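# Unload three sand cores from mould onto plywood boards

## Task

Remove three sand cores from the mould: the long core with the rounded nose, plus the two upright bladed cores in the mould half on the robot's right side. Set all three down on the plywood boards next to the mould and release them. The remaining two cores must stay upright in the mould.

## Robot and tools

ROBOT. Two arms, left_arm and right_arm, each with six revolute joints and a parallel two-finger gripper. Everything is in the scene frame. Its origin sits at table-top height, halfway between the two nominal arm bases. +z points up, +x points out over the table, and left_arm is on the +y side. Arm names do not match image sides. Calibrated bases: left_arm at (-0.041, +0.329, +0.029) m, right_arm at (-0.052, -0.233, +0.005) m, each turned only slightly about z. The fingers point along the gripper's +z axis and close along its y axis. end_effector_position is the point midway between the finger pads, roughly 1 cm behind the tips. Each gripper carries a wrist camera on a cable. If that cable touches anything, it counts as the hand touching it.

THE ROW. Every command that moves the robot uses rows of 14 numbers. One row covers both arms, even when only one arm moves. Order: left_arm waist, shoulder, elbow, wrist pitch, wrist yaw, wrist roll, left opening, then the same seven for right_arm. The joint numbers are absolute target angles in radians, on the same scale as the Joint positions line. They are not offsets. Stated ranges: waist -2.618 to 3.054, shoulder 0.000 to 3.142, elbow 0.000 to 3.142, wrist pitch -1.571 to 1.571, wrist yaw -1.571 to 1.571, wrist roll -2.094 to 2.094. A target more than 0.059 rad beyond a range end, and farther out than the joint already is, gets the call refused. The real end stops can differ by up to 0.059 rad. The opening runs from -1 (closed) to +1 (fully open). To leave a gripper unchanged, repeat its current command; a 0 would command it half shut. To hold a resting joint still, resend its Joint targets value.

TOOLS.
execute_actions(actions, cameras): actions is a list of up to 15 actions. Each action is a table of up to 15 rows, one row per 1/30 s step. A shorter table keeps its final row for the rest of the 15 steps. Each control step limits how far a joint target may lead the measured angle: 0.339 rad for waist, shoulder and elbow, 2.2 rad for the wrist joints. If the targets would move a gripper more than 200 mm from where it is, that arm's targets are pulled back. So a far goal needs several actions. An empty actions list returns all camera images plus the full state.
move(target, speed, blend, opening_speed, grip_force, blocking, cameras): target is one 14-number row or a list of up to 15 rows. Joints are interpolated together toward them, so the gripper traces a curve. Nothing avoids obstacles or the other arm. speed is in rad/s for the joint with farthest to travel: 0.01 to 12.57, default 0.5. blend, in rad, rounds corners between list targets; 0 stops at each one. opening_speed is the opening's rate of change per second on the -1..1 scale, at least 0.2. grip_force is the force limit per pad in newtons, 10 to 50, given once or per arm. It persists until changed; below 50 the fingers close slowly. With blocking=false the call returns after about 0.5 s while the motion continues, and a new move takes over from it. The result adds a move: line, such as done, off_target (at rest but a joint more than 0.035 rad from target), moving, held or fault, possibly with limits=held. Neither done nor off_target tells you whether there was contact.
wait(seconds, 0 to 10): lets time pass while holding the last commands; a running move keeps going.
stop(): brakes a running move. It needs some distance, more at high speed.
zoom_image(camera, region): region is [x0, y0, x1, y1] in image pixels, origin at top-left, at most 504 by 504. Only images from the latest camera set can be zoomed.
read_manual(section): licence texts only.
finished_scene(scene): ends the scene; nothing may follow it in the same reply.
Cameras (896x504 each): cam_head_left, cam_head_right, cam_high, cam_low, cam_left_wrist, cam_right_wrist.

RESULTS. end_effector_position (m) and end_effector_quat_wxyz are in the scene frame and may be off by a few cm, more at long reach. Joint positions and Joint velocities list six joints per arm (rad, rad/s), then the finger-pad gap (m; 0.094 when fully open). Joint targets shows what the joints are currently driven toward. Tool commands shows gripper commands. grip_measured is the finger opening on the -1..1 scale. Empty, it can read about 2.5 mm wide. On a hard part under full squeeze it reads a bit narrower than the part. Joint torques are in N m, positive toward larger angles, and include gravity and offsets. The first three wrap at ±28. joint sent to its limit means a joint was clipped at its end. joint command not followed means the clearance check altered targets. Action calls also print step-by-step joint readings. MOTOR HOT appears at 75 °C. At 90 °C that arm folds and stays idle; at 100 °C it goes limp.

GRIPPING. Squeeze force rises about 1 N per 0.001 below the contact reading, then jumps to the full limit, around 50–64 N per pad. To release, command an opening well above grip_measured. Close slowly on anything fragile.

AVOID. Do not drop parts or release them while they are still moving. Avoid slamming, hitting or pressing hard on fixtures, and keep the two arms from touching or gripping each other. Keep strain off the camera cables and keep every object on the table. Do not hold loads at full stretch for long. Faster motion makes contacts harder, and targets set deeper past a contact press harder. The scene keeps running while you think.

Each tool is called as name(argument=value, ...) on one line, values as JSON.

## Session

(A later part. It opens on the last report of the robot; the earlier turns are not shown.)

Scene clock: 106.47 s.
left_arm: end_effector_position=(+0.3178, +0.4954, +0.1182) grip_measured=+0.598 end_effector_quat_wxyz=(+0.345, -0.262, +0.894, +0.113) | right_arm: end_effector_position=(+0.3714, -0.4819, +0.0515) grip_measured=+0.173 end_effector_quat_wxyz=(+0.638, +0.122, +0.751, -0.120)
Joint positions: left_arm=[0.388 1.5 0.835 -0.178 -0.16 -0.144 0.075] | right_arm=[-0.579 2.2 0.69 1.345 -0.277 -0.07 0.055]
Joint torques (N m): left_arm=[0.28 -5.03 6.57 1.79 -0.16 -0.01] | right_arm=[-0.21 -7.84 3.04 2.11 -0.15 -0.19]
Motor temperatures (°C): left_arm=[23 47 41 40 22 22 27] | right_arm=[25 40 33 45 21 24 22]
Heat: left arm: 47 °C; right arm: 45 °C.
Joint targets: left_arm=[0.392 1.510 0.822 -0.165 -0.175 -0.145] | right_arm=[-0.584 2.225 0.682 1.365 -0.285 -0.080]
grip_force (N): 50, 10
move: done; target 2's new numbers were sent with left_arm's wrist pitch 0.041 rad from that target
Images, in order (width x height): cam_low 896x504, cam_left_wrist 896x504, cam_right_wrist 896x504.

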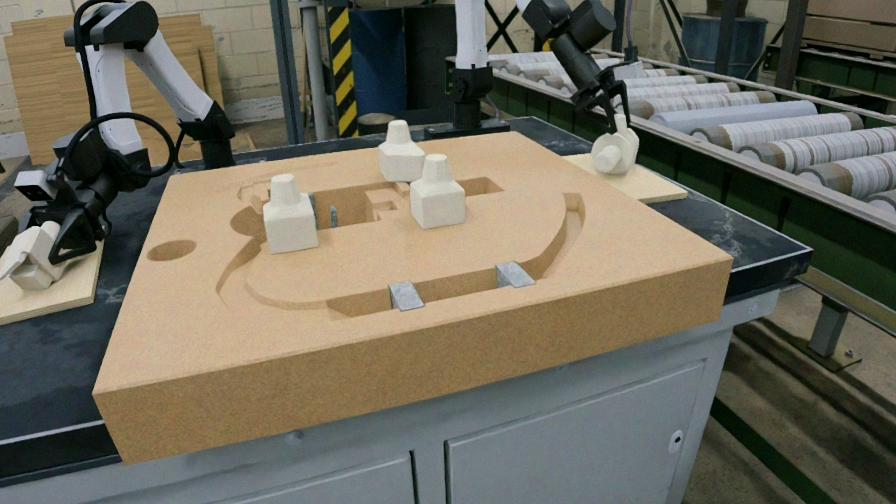

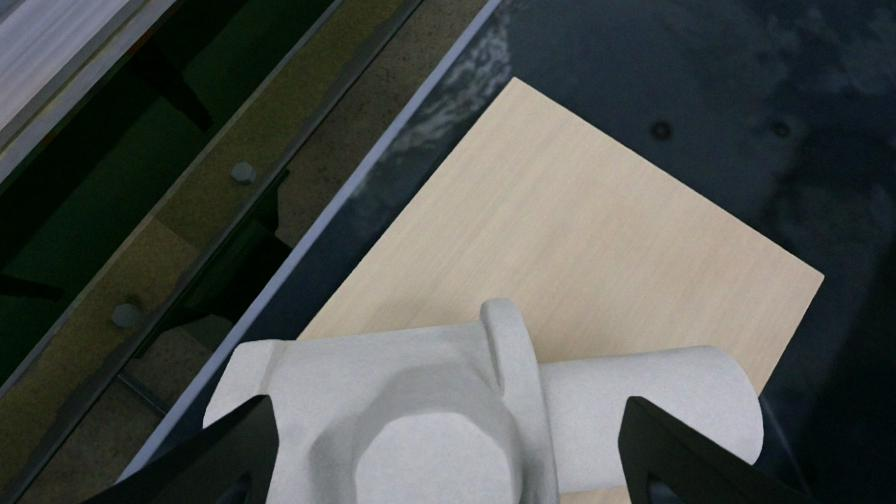

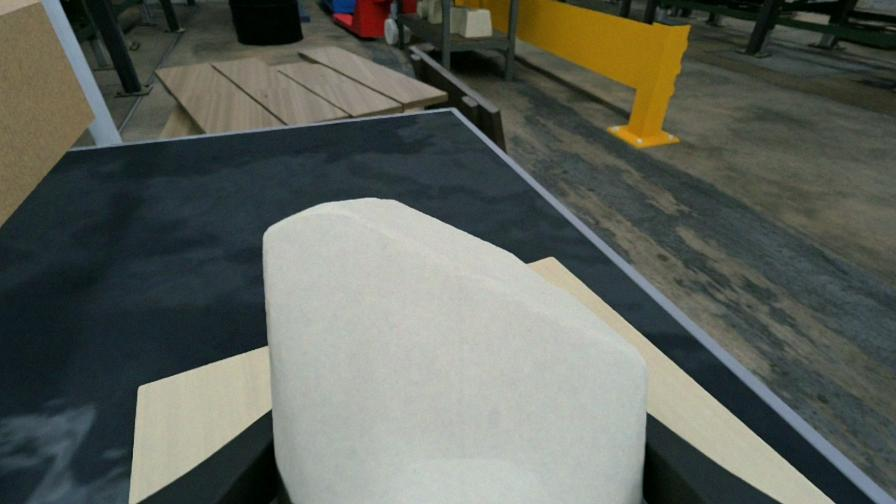

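move(target=[[0.392,1.40,0.95,-0.40,-0.16,-0.15,0.6,-0.584,2.30,0.672,1.40,-0.285,-0.08,-0.3],[0.3,1.1,1.1,-0.5,0,0,1,-0.584,2.33,0.672,1.42,-0.285,-0.08,-0.3]], speed=[0.25,0.5], blend=[0.02,0], opening_speed=1, cameras=["cam_low","cam_right_wrist","cam_high"])

zoom_image(camera="cam_low", region=[0, 160, 160, 340])

zoom_image(camera="cam_low", region=[540, 60, 700, 220])

Scene clock: 115.80 s.
left_arm: end_effector_position=(+0.3070, +0.4316, +0.3113) grip_measured=+0.998 end_effector_quat_wxyz=(+0.501, -0.130, +0.853, +0.073) | right_arm: end_effector_position=(+0.3725, -0.4831, +0.0446) grip_measured=+0.173 end_effector_quat_wxyz=(+0.638, +0.120, +0.751, -0.117)
Joint positions: left_arm=[0.305 1.1 1.079 -0.488 -0.014 -0.013 0.094] | right_arm=[-0.584 2.233 0.703 1.364 -0.29 -0.07 0.055]
Joint torques (N m): left_arm=[-0.53 -3.08 10.55 1.91 0.22 0.14] | right_arm=[0.16 -0.68 1.18 2.39 0.03 -0.18]
Heat: left arm: 46 °C; right arm: 45 °C.
Joint targets: left_arm=[0.300 1.100 1.100 -0.500 0.000 0.000] | right_arm=[-0.584 2.330 0.672 1.420 -0.285 -0.080]
grip_force (N): 50, 10
move: off_target (right_arm); right_arm: the shoulder is farthest, 0.097 rad from its target
Images, in order (width x height): cam_high 896x504, cam_low 896x504, cam_right_wrist 896x504.

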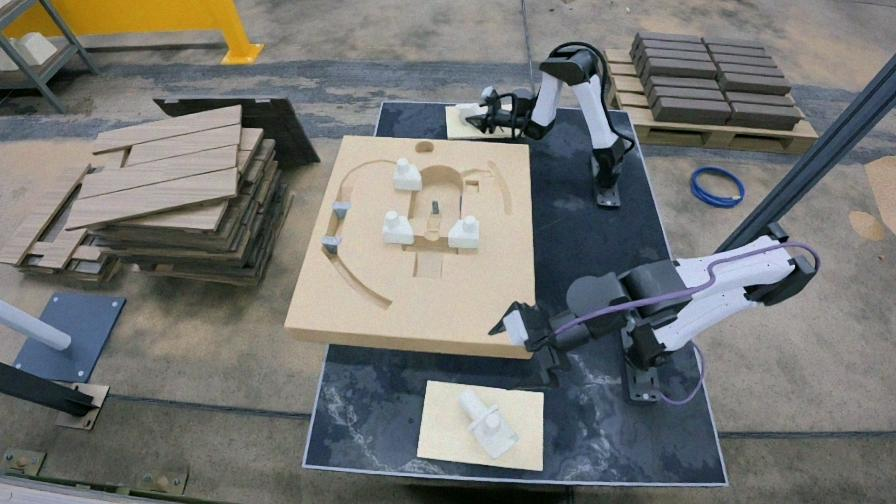

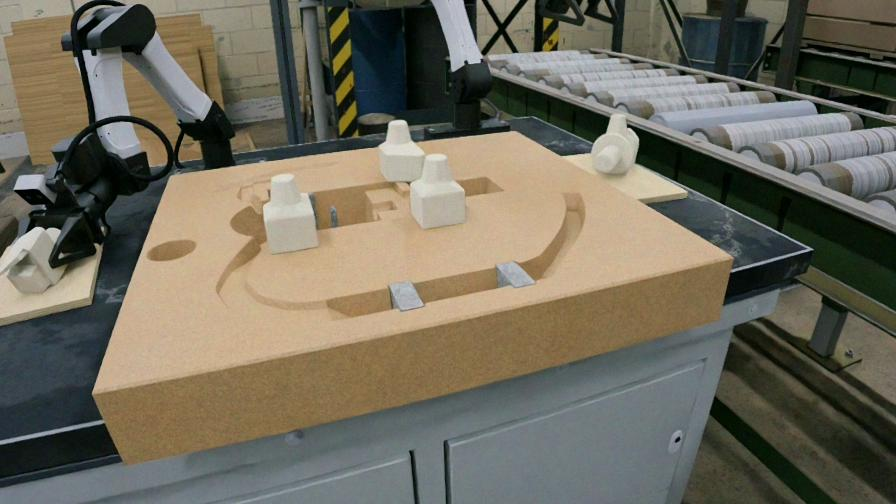

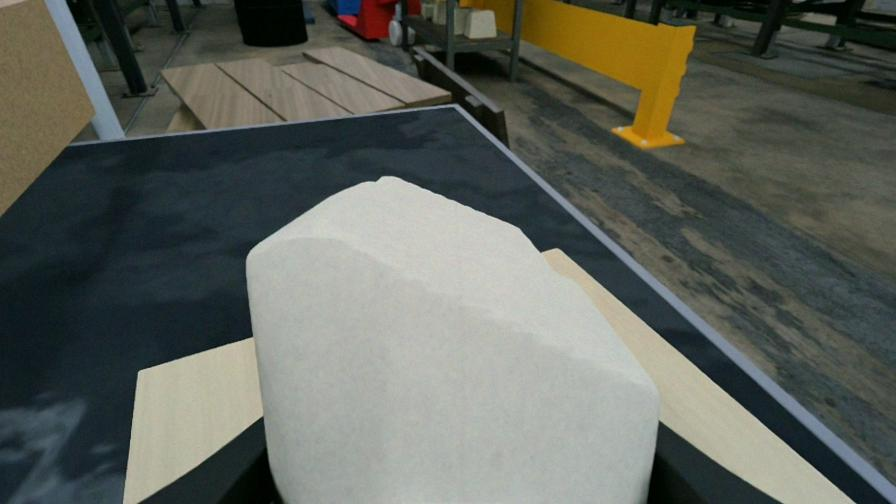

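Scaled by 2.800 from the camera's 896x504 image, which has a finer 1280x720 frame.

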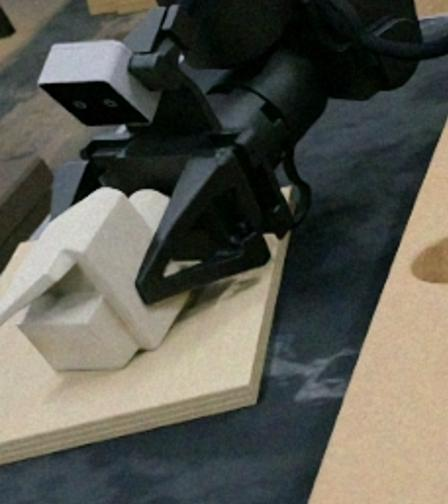

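Scaled by 3.150 from the camera's 896x504 image, which has a finer 1280x720 frame.

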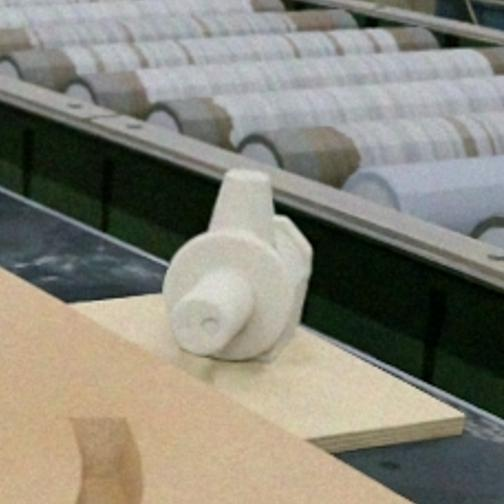

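move(target=[[0.3,1.1,1.1,-0.5,0,0,1,-0.584,2.29,0.69,1.40,-0.285,-0.08,-0.3],[0.3,1.1,1.1,-0.5,0,0,1,-0.584,2.29,0.69,1.40,-0.285,-0.08,0.7],[0.3,1.1,1.1,-0.5,0,0,1,-0.584,2.10,0.71,1.22,-0.275,-0.08,0.7],[0.3,1.1,1.1,-0.5,0,0,1,-0.584,1.85,0.76,0.90,-0.25,-0.07,1],[0.3,1.1,1.1,-0.5,0,0,1,-0.5,1.75,1.4,-0.3,0,0,1]], speed=[0.12,0.12,0.3,0.5,0.8], blend=[0,0,0.03,0.1,0], opening_speed=0.7, cameras=["cam_low","cam_head_right","cam_right_wrist","cam_high"])

Scene clock: 129.37 s.
left_arm: end_effector_position=(+0.3070, +0.4316, +0.3113) grip_measured=+0.998 end_effector_quat_wxyz=(+0.501, -0.130, +0.853, +0.073) | right_arm: end_effector_position=(+0.3855, -0.5025, +0.1757) grip_measured=+0.998 end_effector_quat_wxyz=(+0.406, +0.240, +0.874, -0.115)
Joint positions: left_arm=[0.305 1.1 1.079 -0.488 -0.014 -0.013 0.094] | right_arm=[-0.505 1.78 1.375 -0.295 -0.009 -0.014 0.094]
Joint torques (N m): left_arm=[-0.4 -3.1 10.45 1.89 0.22 0.14] | right_arm=[0.75 -13.37 8.66 1.64 0.08 0.09]
Heat: left arm: 45 °C; right arm: 44 °C.
Joint targets: left_arm=[0.300 1.100 1.100 -0.500 0.000 0.000] | right_arm=[-0.500 1.750 1.400 -0.300 0.000 0.000]
grip_force (N): 50, 10
move: done; blend cut to 0 rad at target 4; target 2's new numbers were sent with right_arm's shoulder 0.057 rad from that target
Images, in order (width x height): cam_head_right 896x504, cam_high 896x504, cam_low 896x504, cam_right_wrist 896x504.

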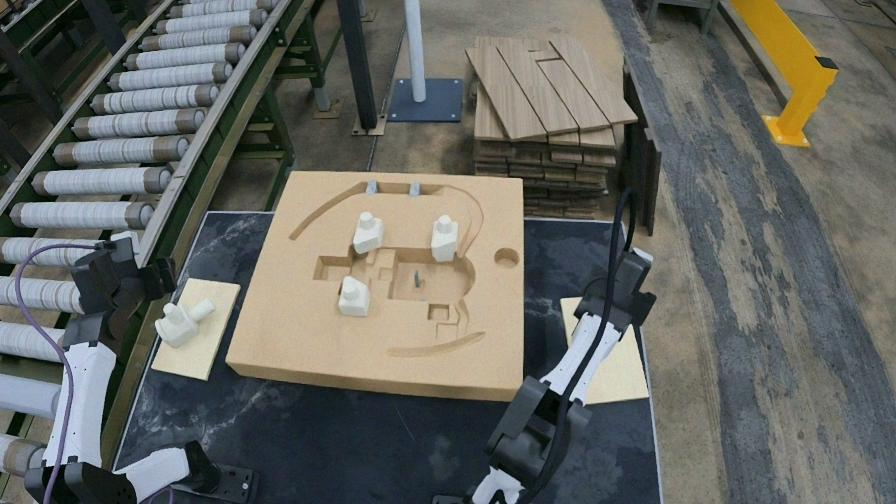

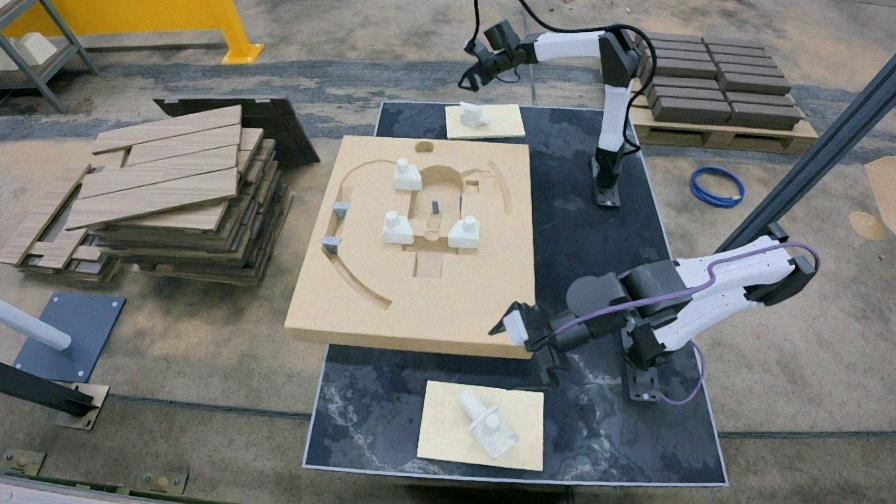

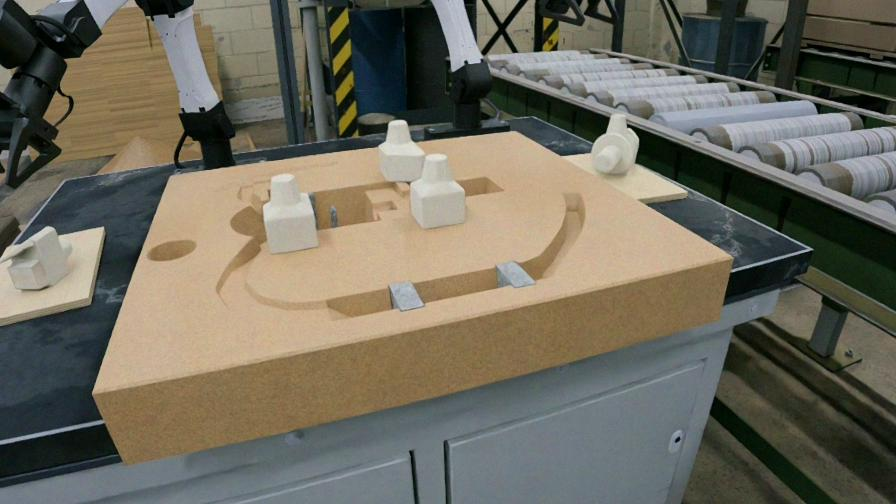

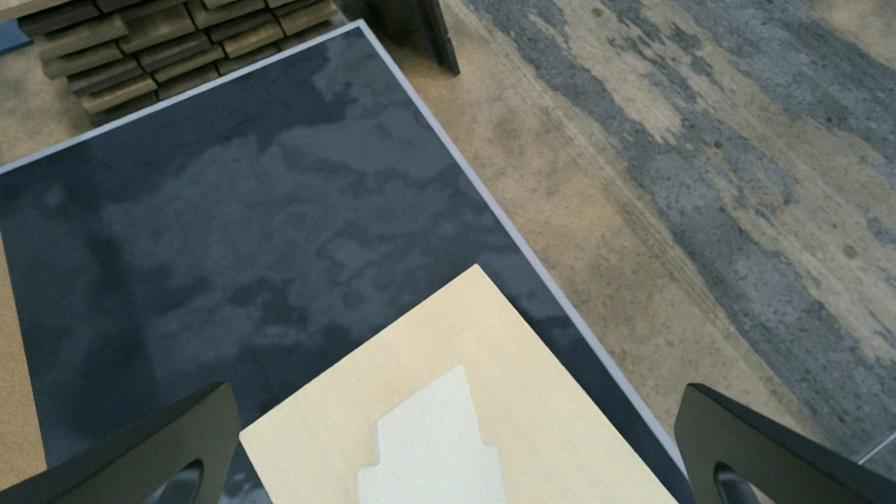

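move(target=[[0.3,1.1,1.1,-0.5,0,0,1,0.0,1.95,1.9,-0.55,0.1,0.1,1],[0.3,1.1,1.1,-0.5,0,0,1,0.278,2.162,1.993,-0.442,0.185,0.155,1]], speed=0.9, blend=[0.15,0], cameras=["cam_right_wrist"])

Scene clock: 135.40 s.
left_arm: end_effector_position=(+0.3070, +0.4316, +0.3113) grip_measured=+0.998 end_effector_quat_wxyz=(+0.501, -0.130, +0.853, +0.073) | right_arm: end_effector_position=(+0.5522, -0.1229, +0.1972) grip_measured=+0.998 end_effector_quat_wxyz=(+0.444, -0.002, +0.896, +0.003)
Joint positions: left_arm=[0.305 1.1 1.079 -0.488 -0.014 -0.013 0.094] | right_arm=[0.28 2.163 1.964 -0.463 0.175 0.14 0.094]
Joint torques (N m): left_arm=[-0.57 -3.15 10.54 1.91 0.2 0.15] | right_arm=[0.08 -14.17 8.99 1.87 0.15 0.04]
Motor temperatures (°C): left_arm=[23 42 46 38 22 22 26] | right_arm=[25 39 34 43 21 24 22]
Heat: left arm: 46 °C; right arm: 43 °C.
Joint targets: left_arm=[0.300 1.100 1.100 -0.500 0.000 0.000] | right_arm=[0.278 2.162 1.993 -0.442 0.185 0.155]
grip_force (N): 50, 10
move: done; blend cut to 0.139 rad at target 1
Images, in order (width x height): cam_right_wrist 896x504.

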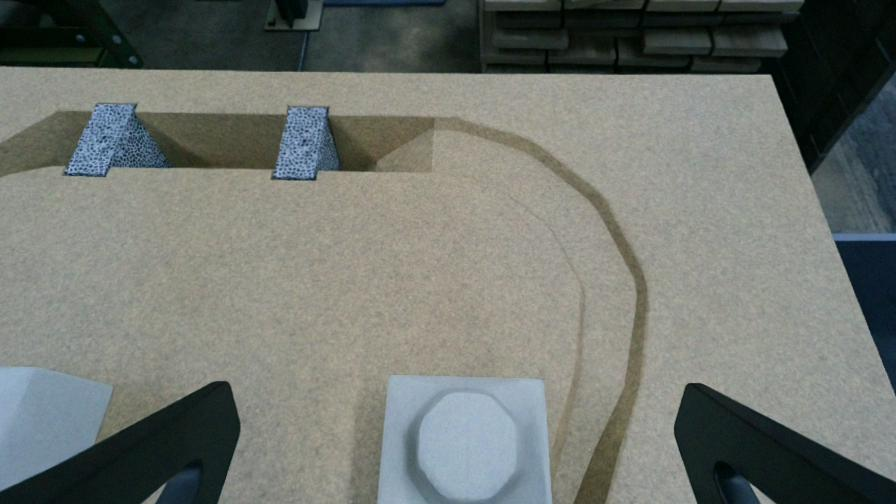

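move(target=[[0.3,1.1,1.1,-0.5,0,0,1,0.269,2.182,1.811,-0.219,0.190,0.152,1],[0.3,1.1,1.1,-0.5,0,0,1,0.269,2.238,1.666,-0.04,0.190,0.152,1],[0.3,1.1,1.1,-0.5,0,0,1,0.269,2.238,1.666,-0.04,0.190,0.152,-0.3]], speed=[0.35,0.25,0.2], blend=[0.03,0,0], grip_force=[50,30], opening_speed=0.9, cameras=["cam_right_wrist"])

Scene clock: 146.83 s.
left_arm: end_effector_position=(+0.3070, +0.4316, +0.3113) grip_measured=+0.998 end_effector_quat_wxyz=(+0.501, -0.130, +0.853, +0.073) | right_arm: end_effector_position=(+0.5607, -0.1259, +0.1101) grip_measured=+0.169 end_effector_quat_wxyz=(+0.466, +0.005, +0.885, +0.003)
Joint positions: left_arm=[0.305 1.1 1.079 -0.488 -0.014 -0.013 0.094] | right_arm=[0.275 2.223 1.672 -0.062 0.185 0.141 0.055]
Joint torques (N m): left_arm=[-0.54 -3.06 10.5 1.92 0.22 0.15] | right_arm=[-0.29 -12.94 6.24 1.93 0.06 0.06]
Heat: left arm: 47 °C; right arm: 43 °C.
Joint targets: left_arm=[0.300 1.100 1.100 -0.500 0.000 0.000] | right_arm=[0.269 2.238 1.666 -0.040 0.190 0.152]
grip_force (N): 50, 30
move: done
Images, in order (width x height): cam_right_wrist 896x504.

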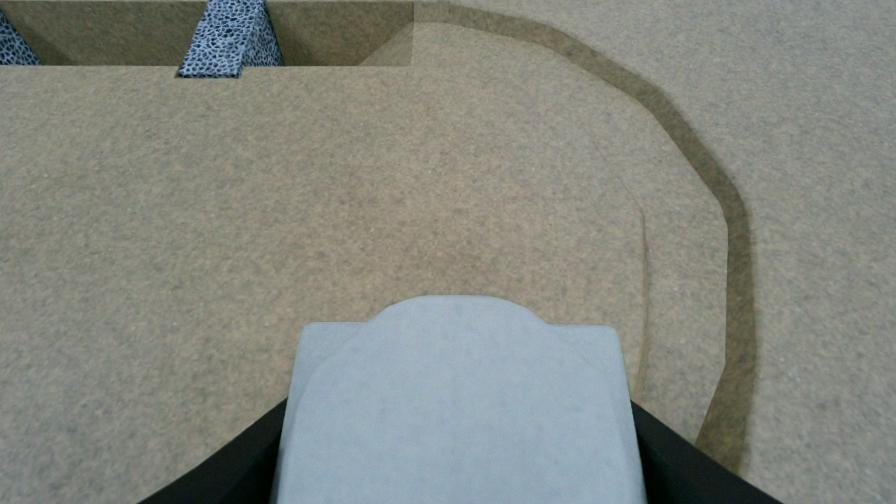

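move(target=[[0.3,1.1,1.1,-0.5,0,0,1,0.272,2.165,1.83,-0.22,0.190,0.152,-0.3],[0.3,1.1,1.1,-0.5,0,0,1,0.272,2.09,2.03,-0.47,0.185,0.152,-0.3],[0.3,1.1,1.1,-0.5,0,0,1,0.272,2.02,2.05,-0.60,0.185,0.152,-0.3],[0.3,1.1,1.1,-0.5,0,0,1,-0.1,1.91,2.05,-1.1,0,0.3,-0.3],[0.3,1.1,1.1,-0.5,0,0,1,-0.66,1.87,2.0,-1.36,0,0.85,-0.3],[0.3,1.1,1.1,-0.5,0,0,1,-0.66,2.06,1.94,-1.42,0,0.861,-0.3]], speed=[0.3,0.3,0.4,0.6,0.7,0.5], blend=[0.03,0.05,0.08,0.1,0.05,0], cameras=["cam_right_wrist","cam_high"])

Scene clock: 165.40 s.
left_arm: end_effector_position=(+0.3070, +0.4316, +0.3113) grip_measured=+0.998 end_effector_quat_wxyz=(+0.501, -0.130, +0.853, +0.073) | right_arm: end_effector_position=(+0.2515, -0.4979, +0.1241) grip_measured=+0.166 end_effector_quat_wxyz=(+0.006, +0.703, +0.711, -0.004)
Joint positions: left_arm=[0.305 1.1 1.079 -0.488 -0.014 -0.013 0.094] | right_arm=[-0.664 2.078 1.927 -1.409 0.008 0.846 0.055]
Joint torques (N m): left_arm=[-0.54 -3.07 10.5 1.89 0.22 0.15] | right_arm=[0.77 -13.68 6.71 0.22 -0.07 0.09]
Motor temperatures (°C): left_arm=[23 40 48 38 22 22 26] | right_arm=[25 45 36 41 21 24 22]
Heat: left arm: 48 °C; right arm: 45 °C.
Joint targets: left_arm=[0.300 1.100 1.100 -0.500 0.000 0.000] | right_arm=[-0.660 2.060 1.940 -1.420 0.000 0.861]
grip_force (N): 50, 30
move: done; blend cut to 0.065 rad at target 3
Images, in order (width x height): cam_high 896x504, cam_right_wrist 896x504.

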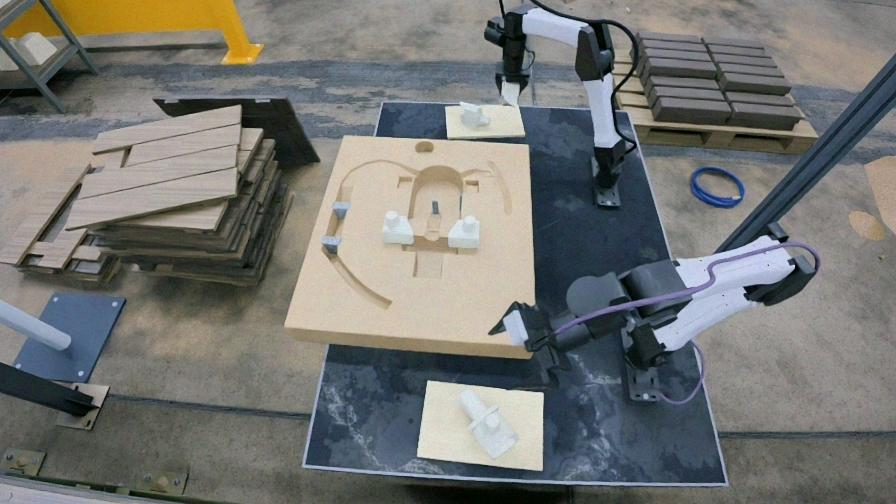

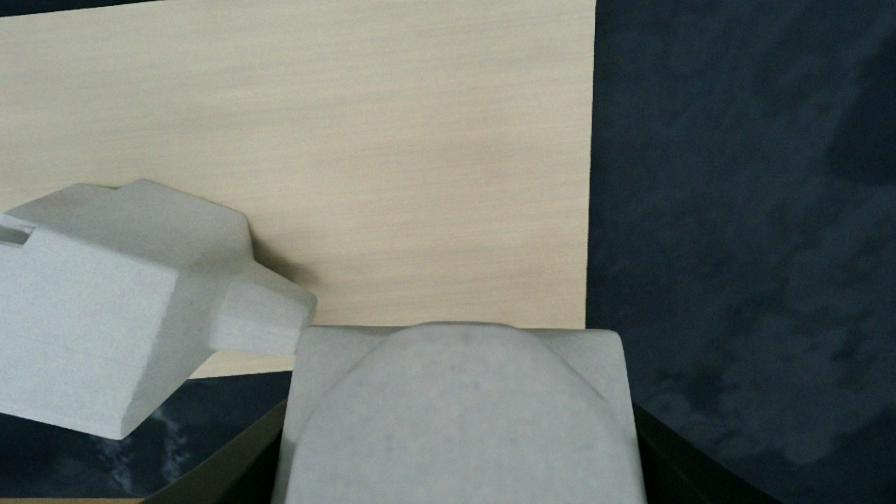

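move(target=[[0.3,1.1,1.1,-0.5,0,0,1,-0.648,2.085,1.704,-1.19,0,0.873,-0.3],[0.3,1.1,1.1,-0.5,0,0,1,-0.667,2.16,1.715,-1.135,0,0.854,-0.3],[0.3,1.1,1.1,-0.5,0,0,1,-0.682,2.215,1.725,-1.09,0,0.84,-0.3]], speed=[0.4,0.15,0.1], grip_force=[50,12], cameras=["cam_right_wrist","cam_low","cam_high"])

zoom_image(camera="cam_low", region=[0, 120, 160, 320])

Scene clock: 176.70 s.
left_arm: end_effector_position=(+0.3070, +0.4316, +0.3113) grip_measured=+0.998 end_effector_quat_wxyz=(+0.501, -0.130, +0.853, +0.073) | right_arm: end_effector_position=(+0.2516, -0.5030, +0.0320) grip_measured=+0.171 end_effector_quat_wxyz=(-0.021, +0.709, +0.705, +0.001)
Joint positions: left_arm=[0.305 1.1 1.079 -0.488 -0.014 -0.013 0.094] | right_arm=[-0.68 2.176 1.713 -1.15 -0.005 0.848 0.055]
Joint torques (N m): left_arm=[-0.57 -3.04 10.5 1.91 0.21 0.14] | right_arm=[0.25 -8.77 6.43 0.73 0.11 -0.15]
Heat: left arm: 49 °C; right arm: 46 °C.
Joint targets: left_arm=[0.300 1.100 1.100 -0.500 0.000 0.000] | right_arm=[-0.682 2.215 1.725 -1.090 0.000 0.840]
grip_force (N): 50, 12
move: off_target (right_arm); right_arm: the wrist pitch is farthest, 0.060 rad from its target
Images, in order (width x height): cam_high 896x504, cam_low 896x504, cam_right_wrist 896x504.

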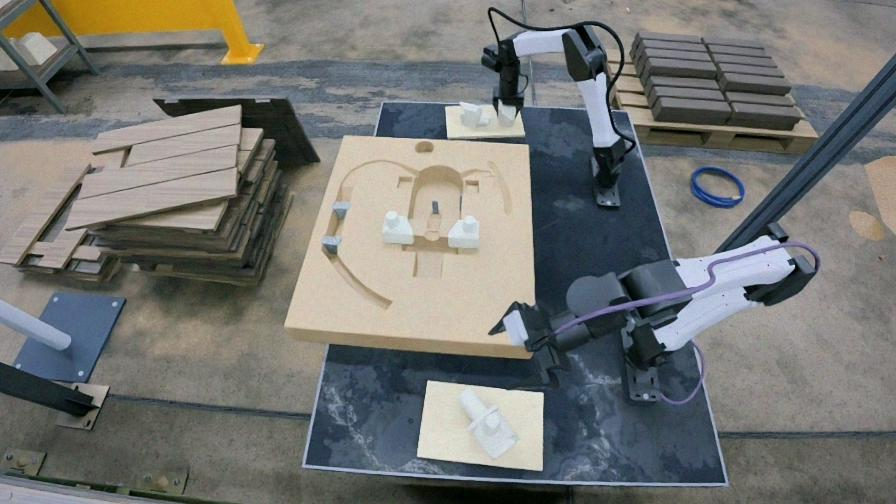

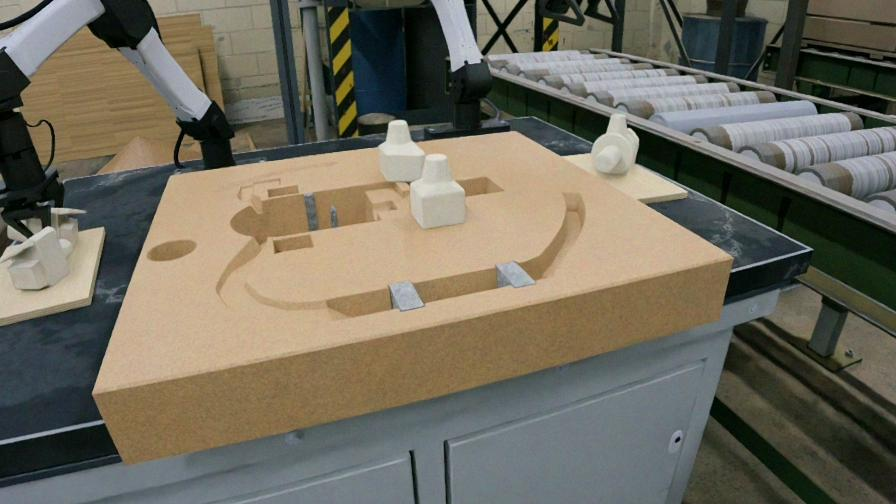

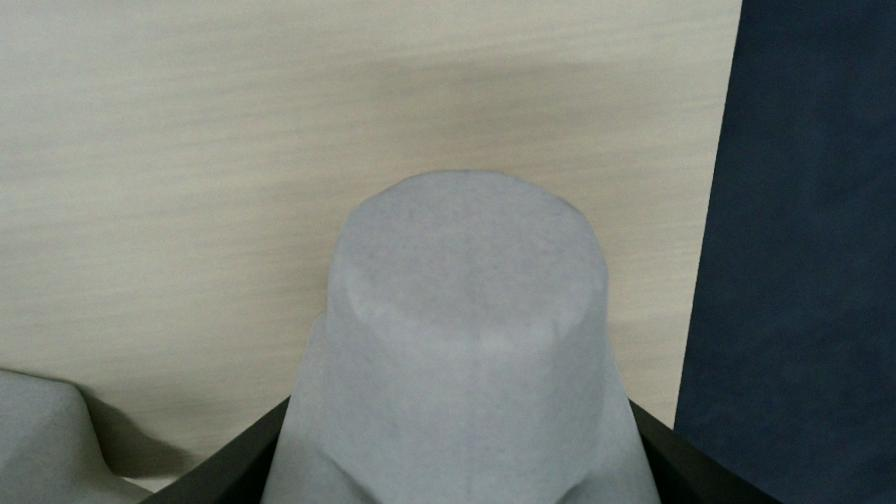

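Scaled by 2.520 from the camera's 896x504 image, which has a finer 1280x720 frame.

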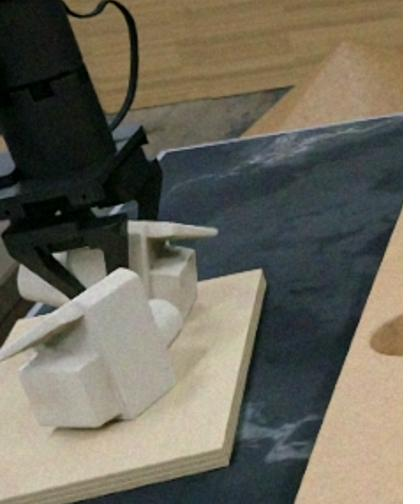

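Flat. Release and retract.

move(target=[[0.3,1.1,1.1,-0.5,0,0,1,-0.682,2.205,1.725,-1.10,0,0.84,-0.3],[0.3,1.1,1.1,-0.5,0,0,1,-0.682,2.205,1.725,-1.10,0,0.84,0.45],[0.3,1.1,1.1,-0.5,0,0,1,-0.682,2.09,1.87,-1.33,0,0.84,0.45],[0.3,1.1,1.1,-0.5,0,0,1,-0.682,1.9,1.87,-1.33,0,0.84,1]], speed=[0.1,0.1,0.25,0.6], blend=[0,0,0.03,0], opening_speed=0.7, cameras=["cam_right_wrist","cam_low","cam_high"])

Scene clock: 185.63 s.
left_arm: end_effector_position=(+0.3070, +0.4316, +0.3113) grip_measured=+0.998 end_effector_quat_wxyz=(+0.501, -0.130, +0.853, +0.073) | right_arm: end_effector_position=(+0.2504, -0.5026, +0.1717) grip_measured=+0.998 end_effector_quat_wxyz=(+0.099, +0.706, +0.702, +0.007)
Joint positions: left_arm=[0.305 1.1 1.079 -0.488 -0.014 -0.013 0.094] | right_arm=[-0.68 1.91 1.858 -1.32 -0.003 0.847 0.094]
Joint torques (N m): left_arm=[-0.53 -3.1 10.48 1.9 0.23 0.14] | right_arm=[0.17 -11.44 6.72 0.56 0.04 -0.16]
Heat: left arm: 49 °C; right arm: 45 °C.
Joint targets: left_arm=[0.300 1.100 1.100 -0.500 0.000 0.000] | right_arm=[-0.682 1.900 1.870 -1.330 0.000 0.840]
grip_force (N): 50, 12
move: done; target 2's new numbers were sent with right_arm's wrist pitch 0.050 rad from that target
Images, in order (width x height): cam_high 896x504, cam_low 896x504, cam_right_wrist 896x504.

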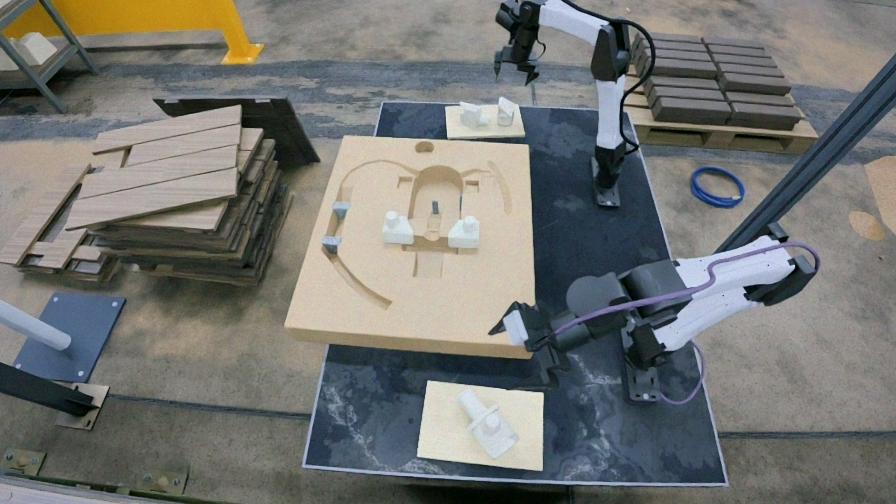

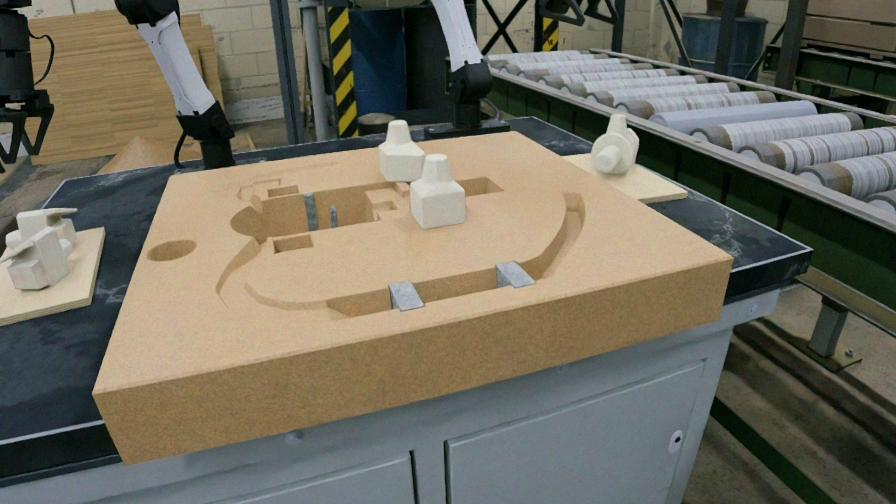

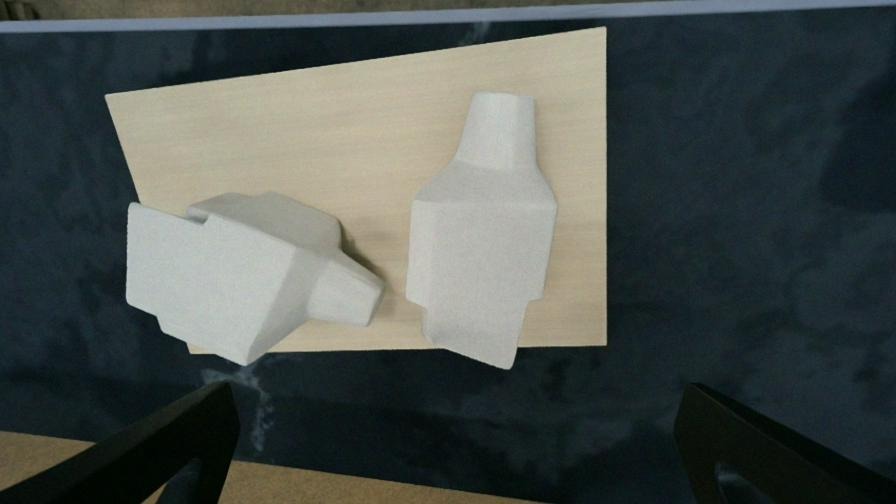

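finished_scene(scene=2)

The scene is finished: the task was done.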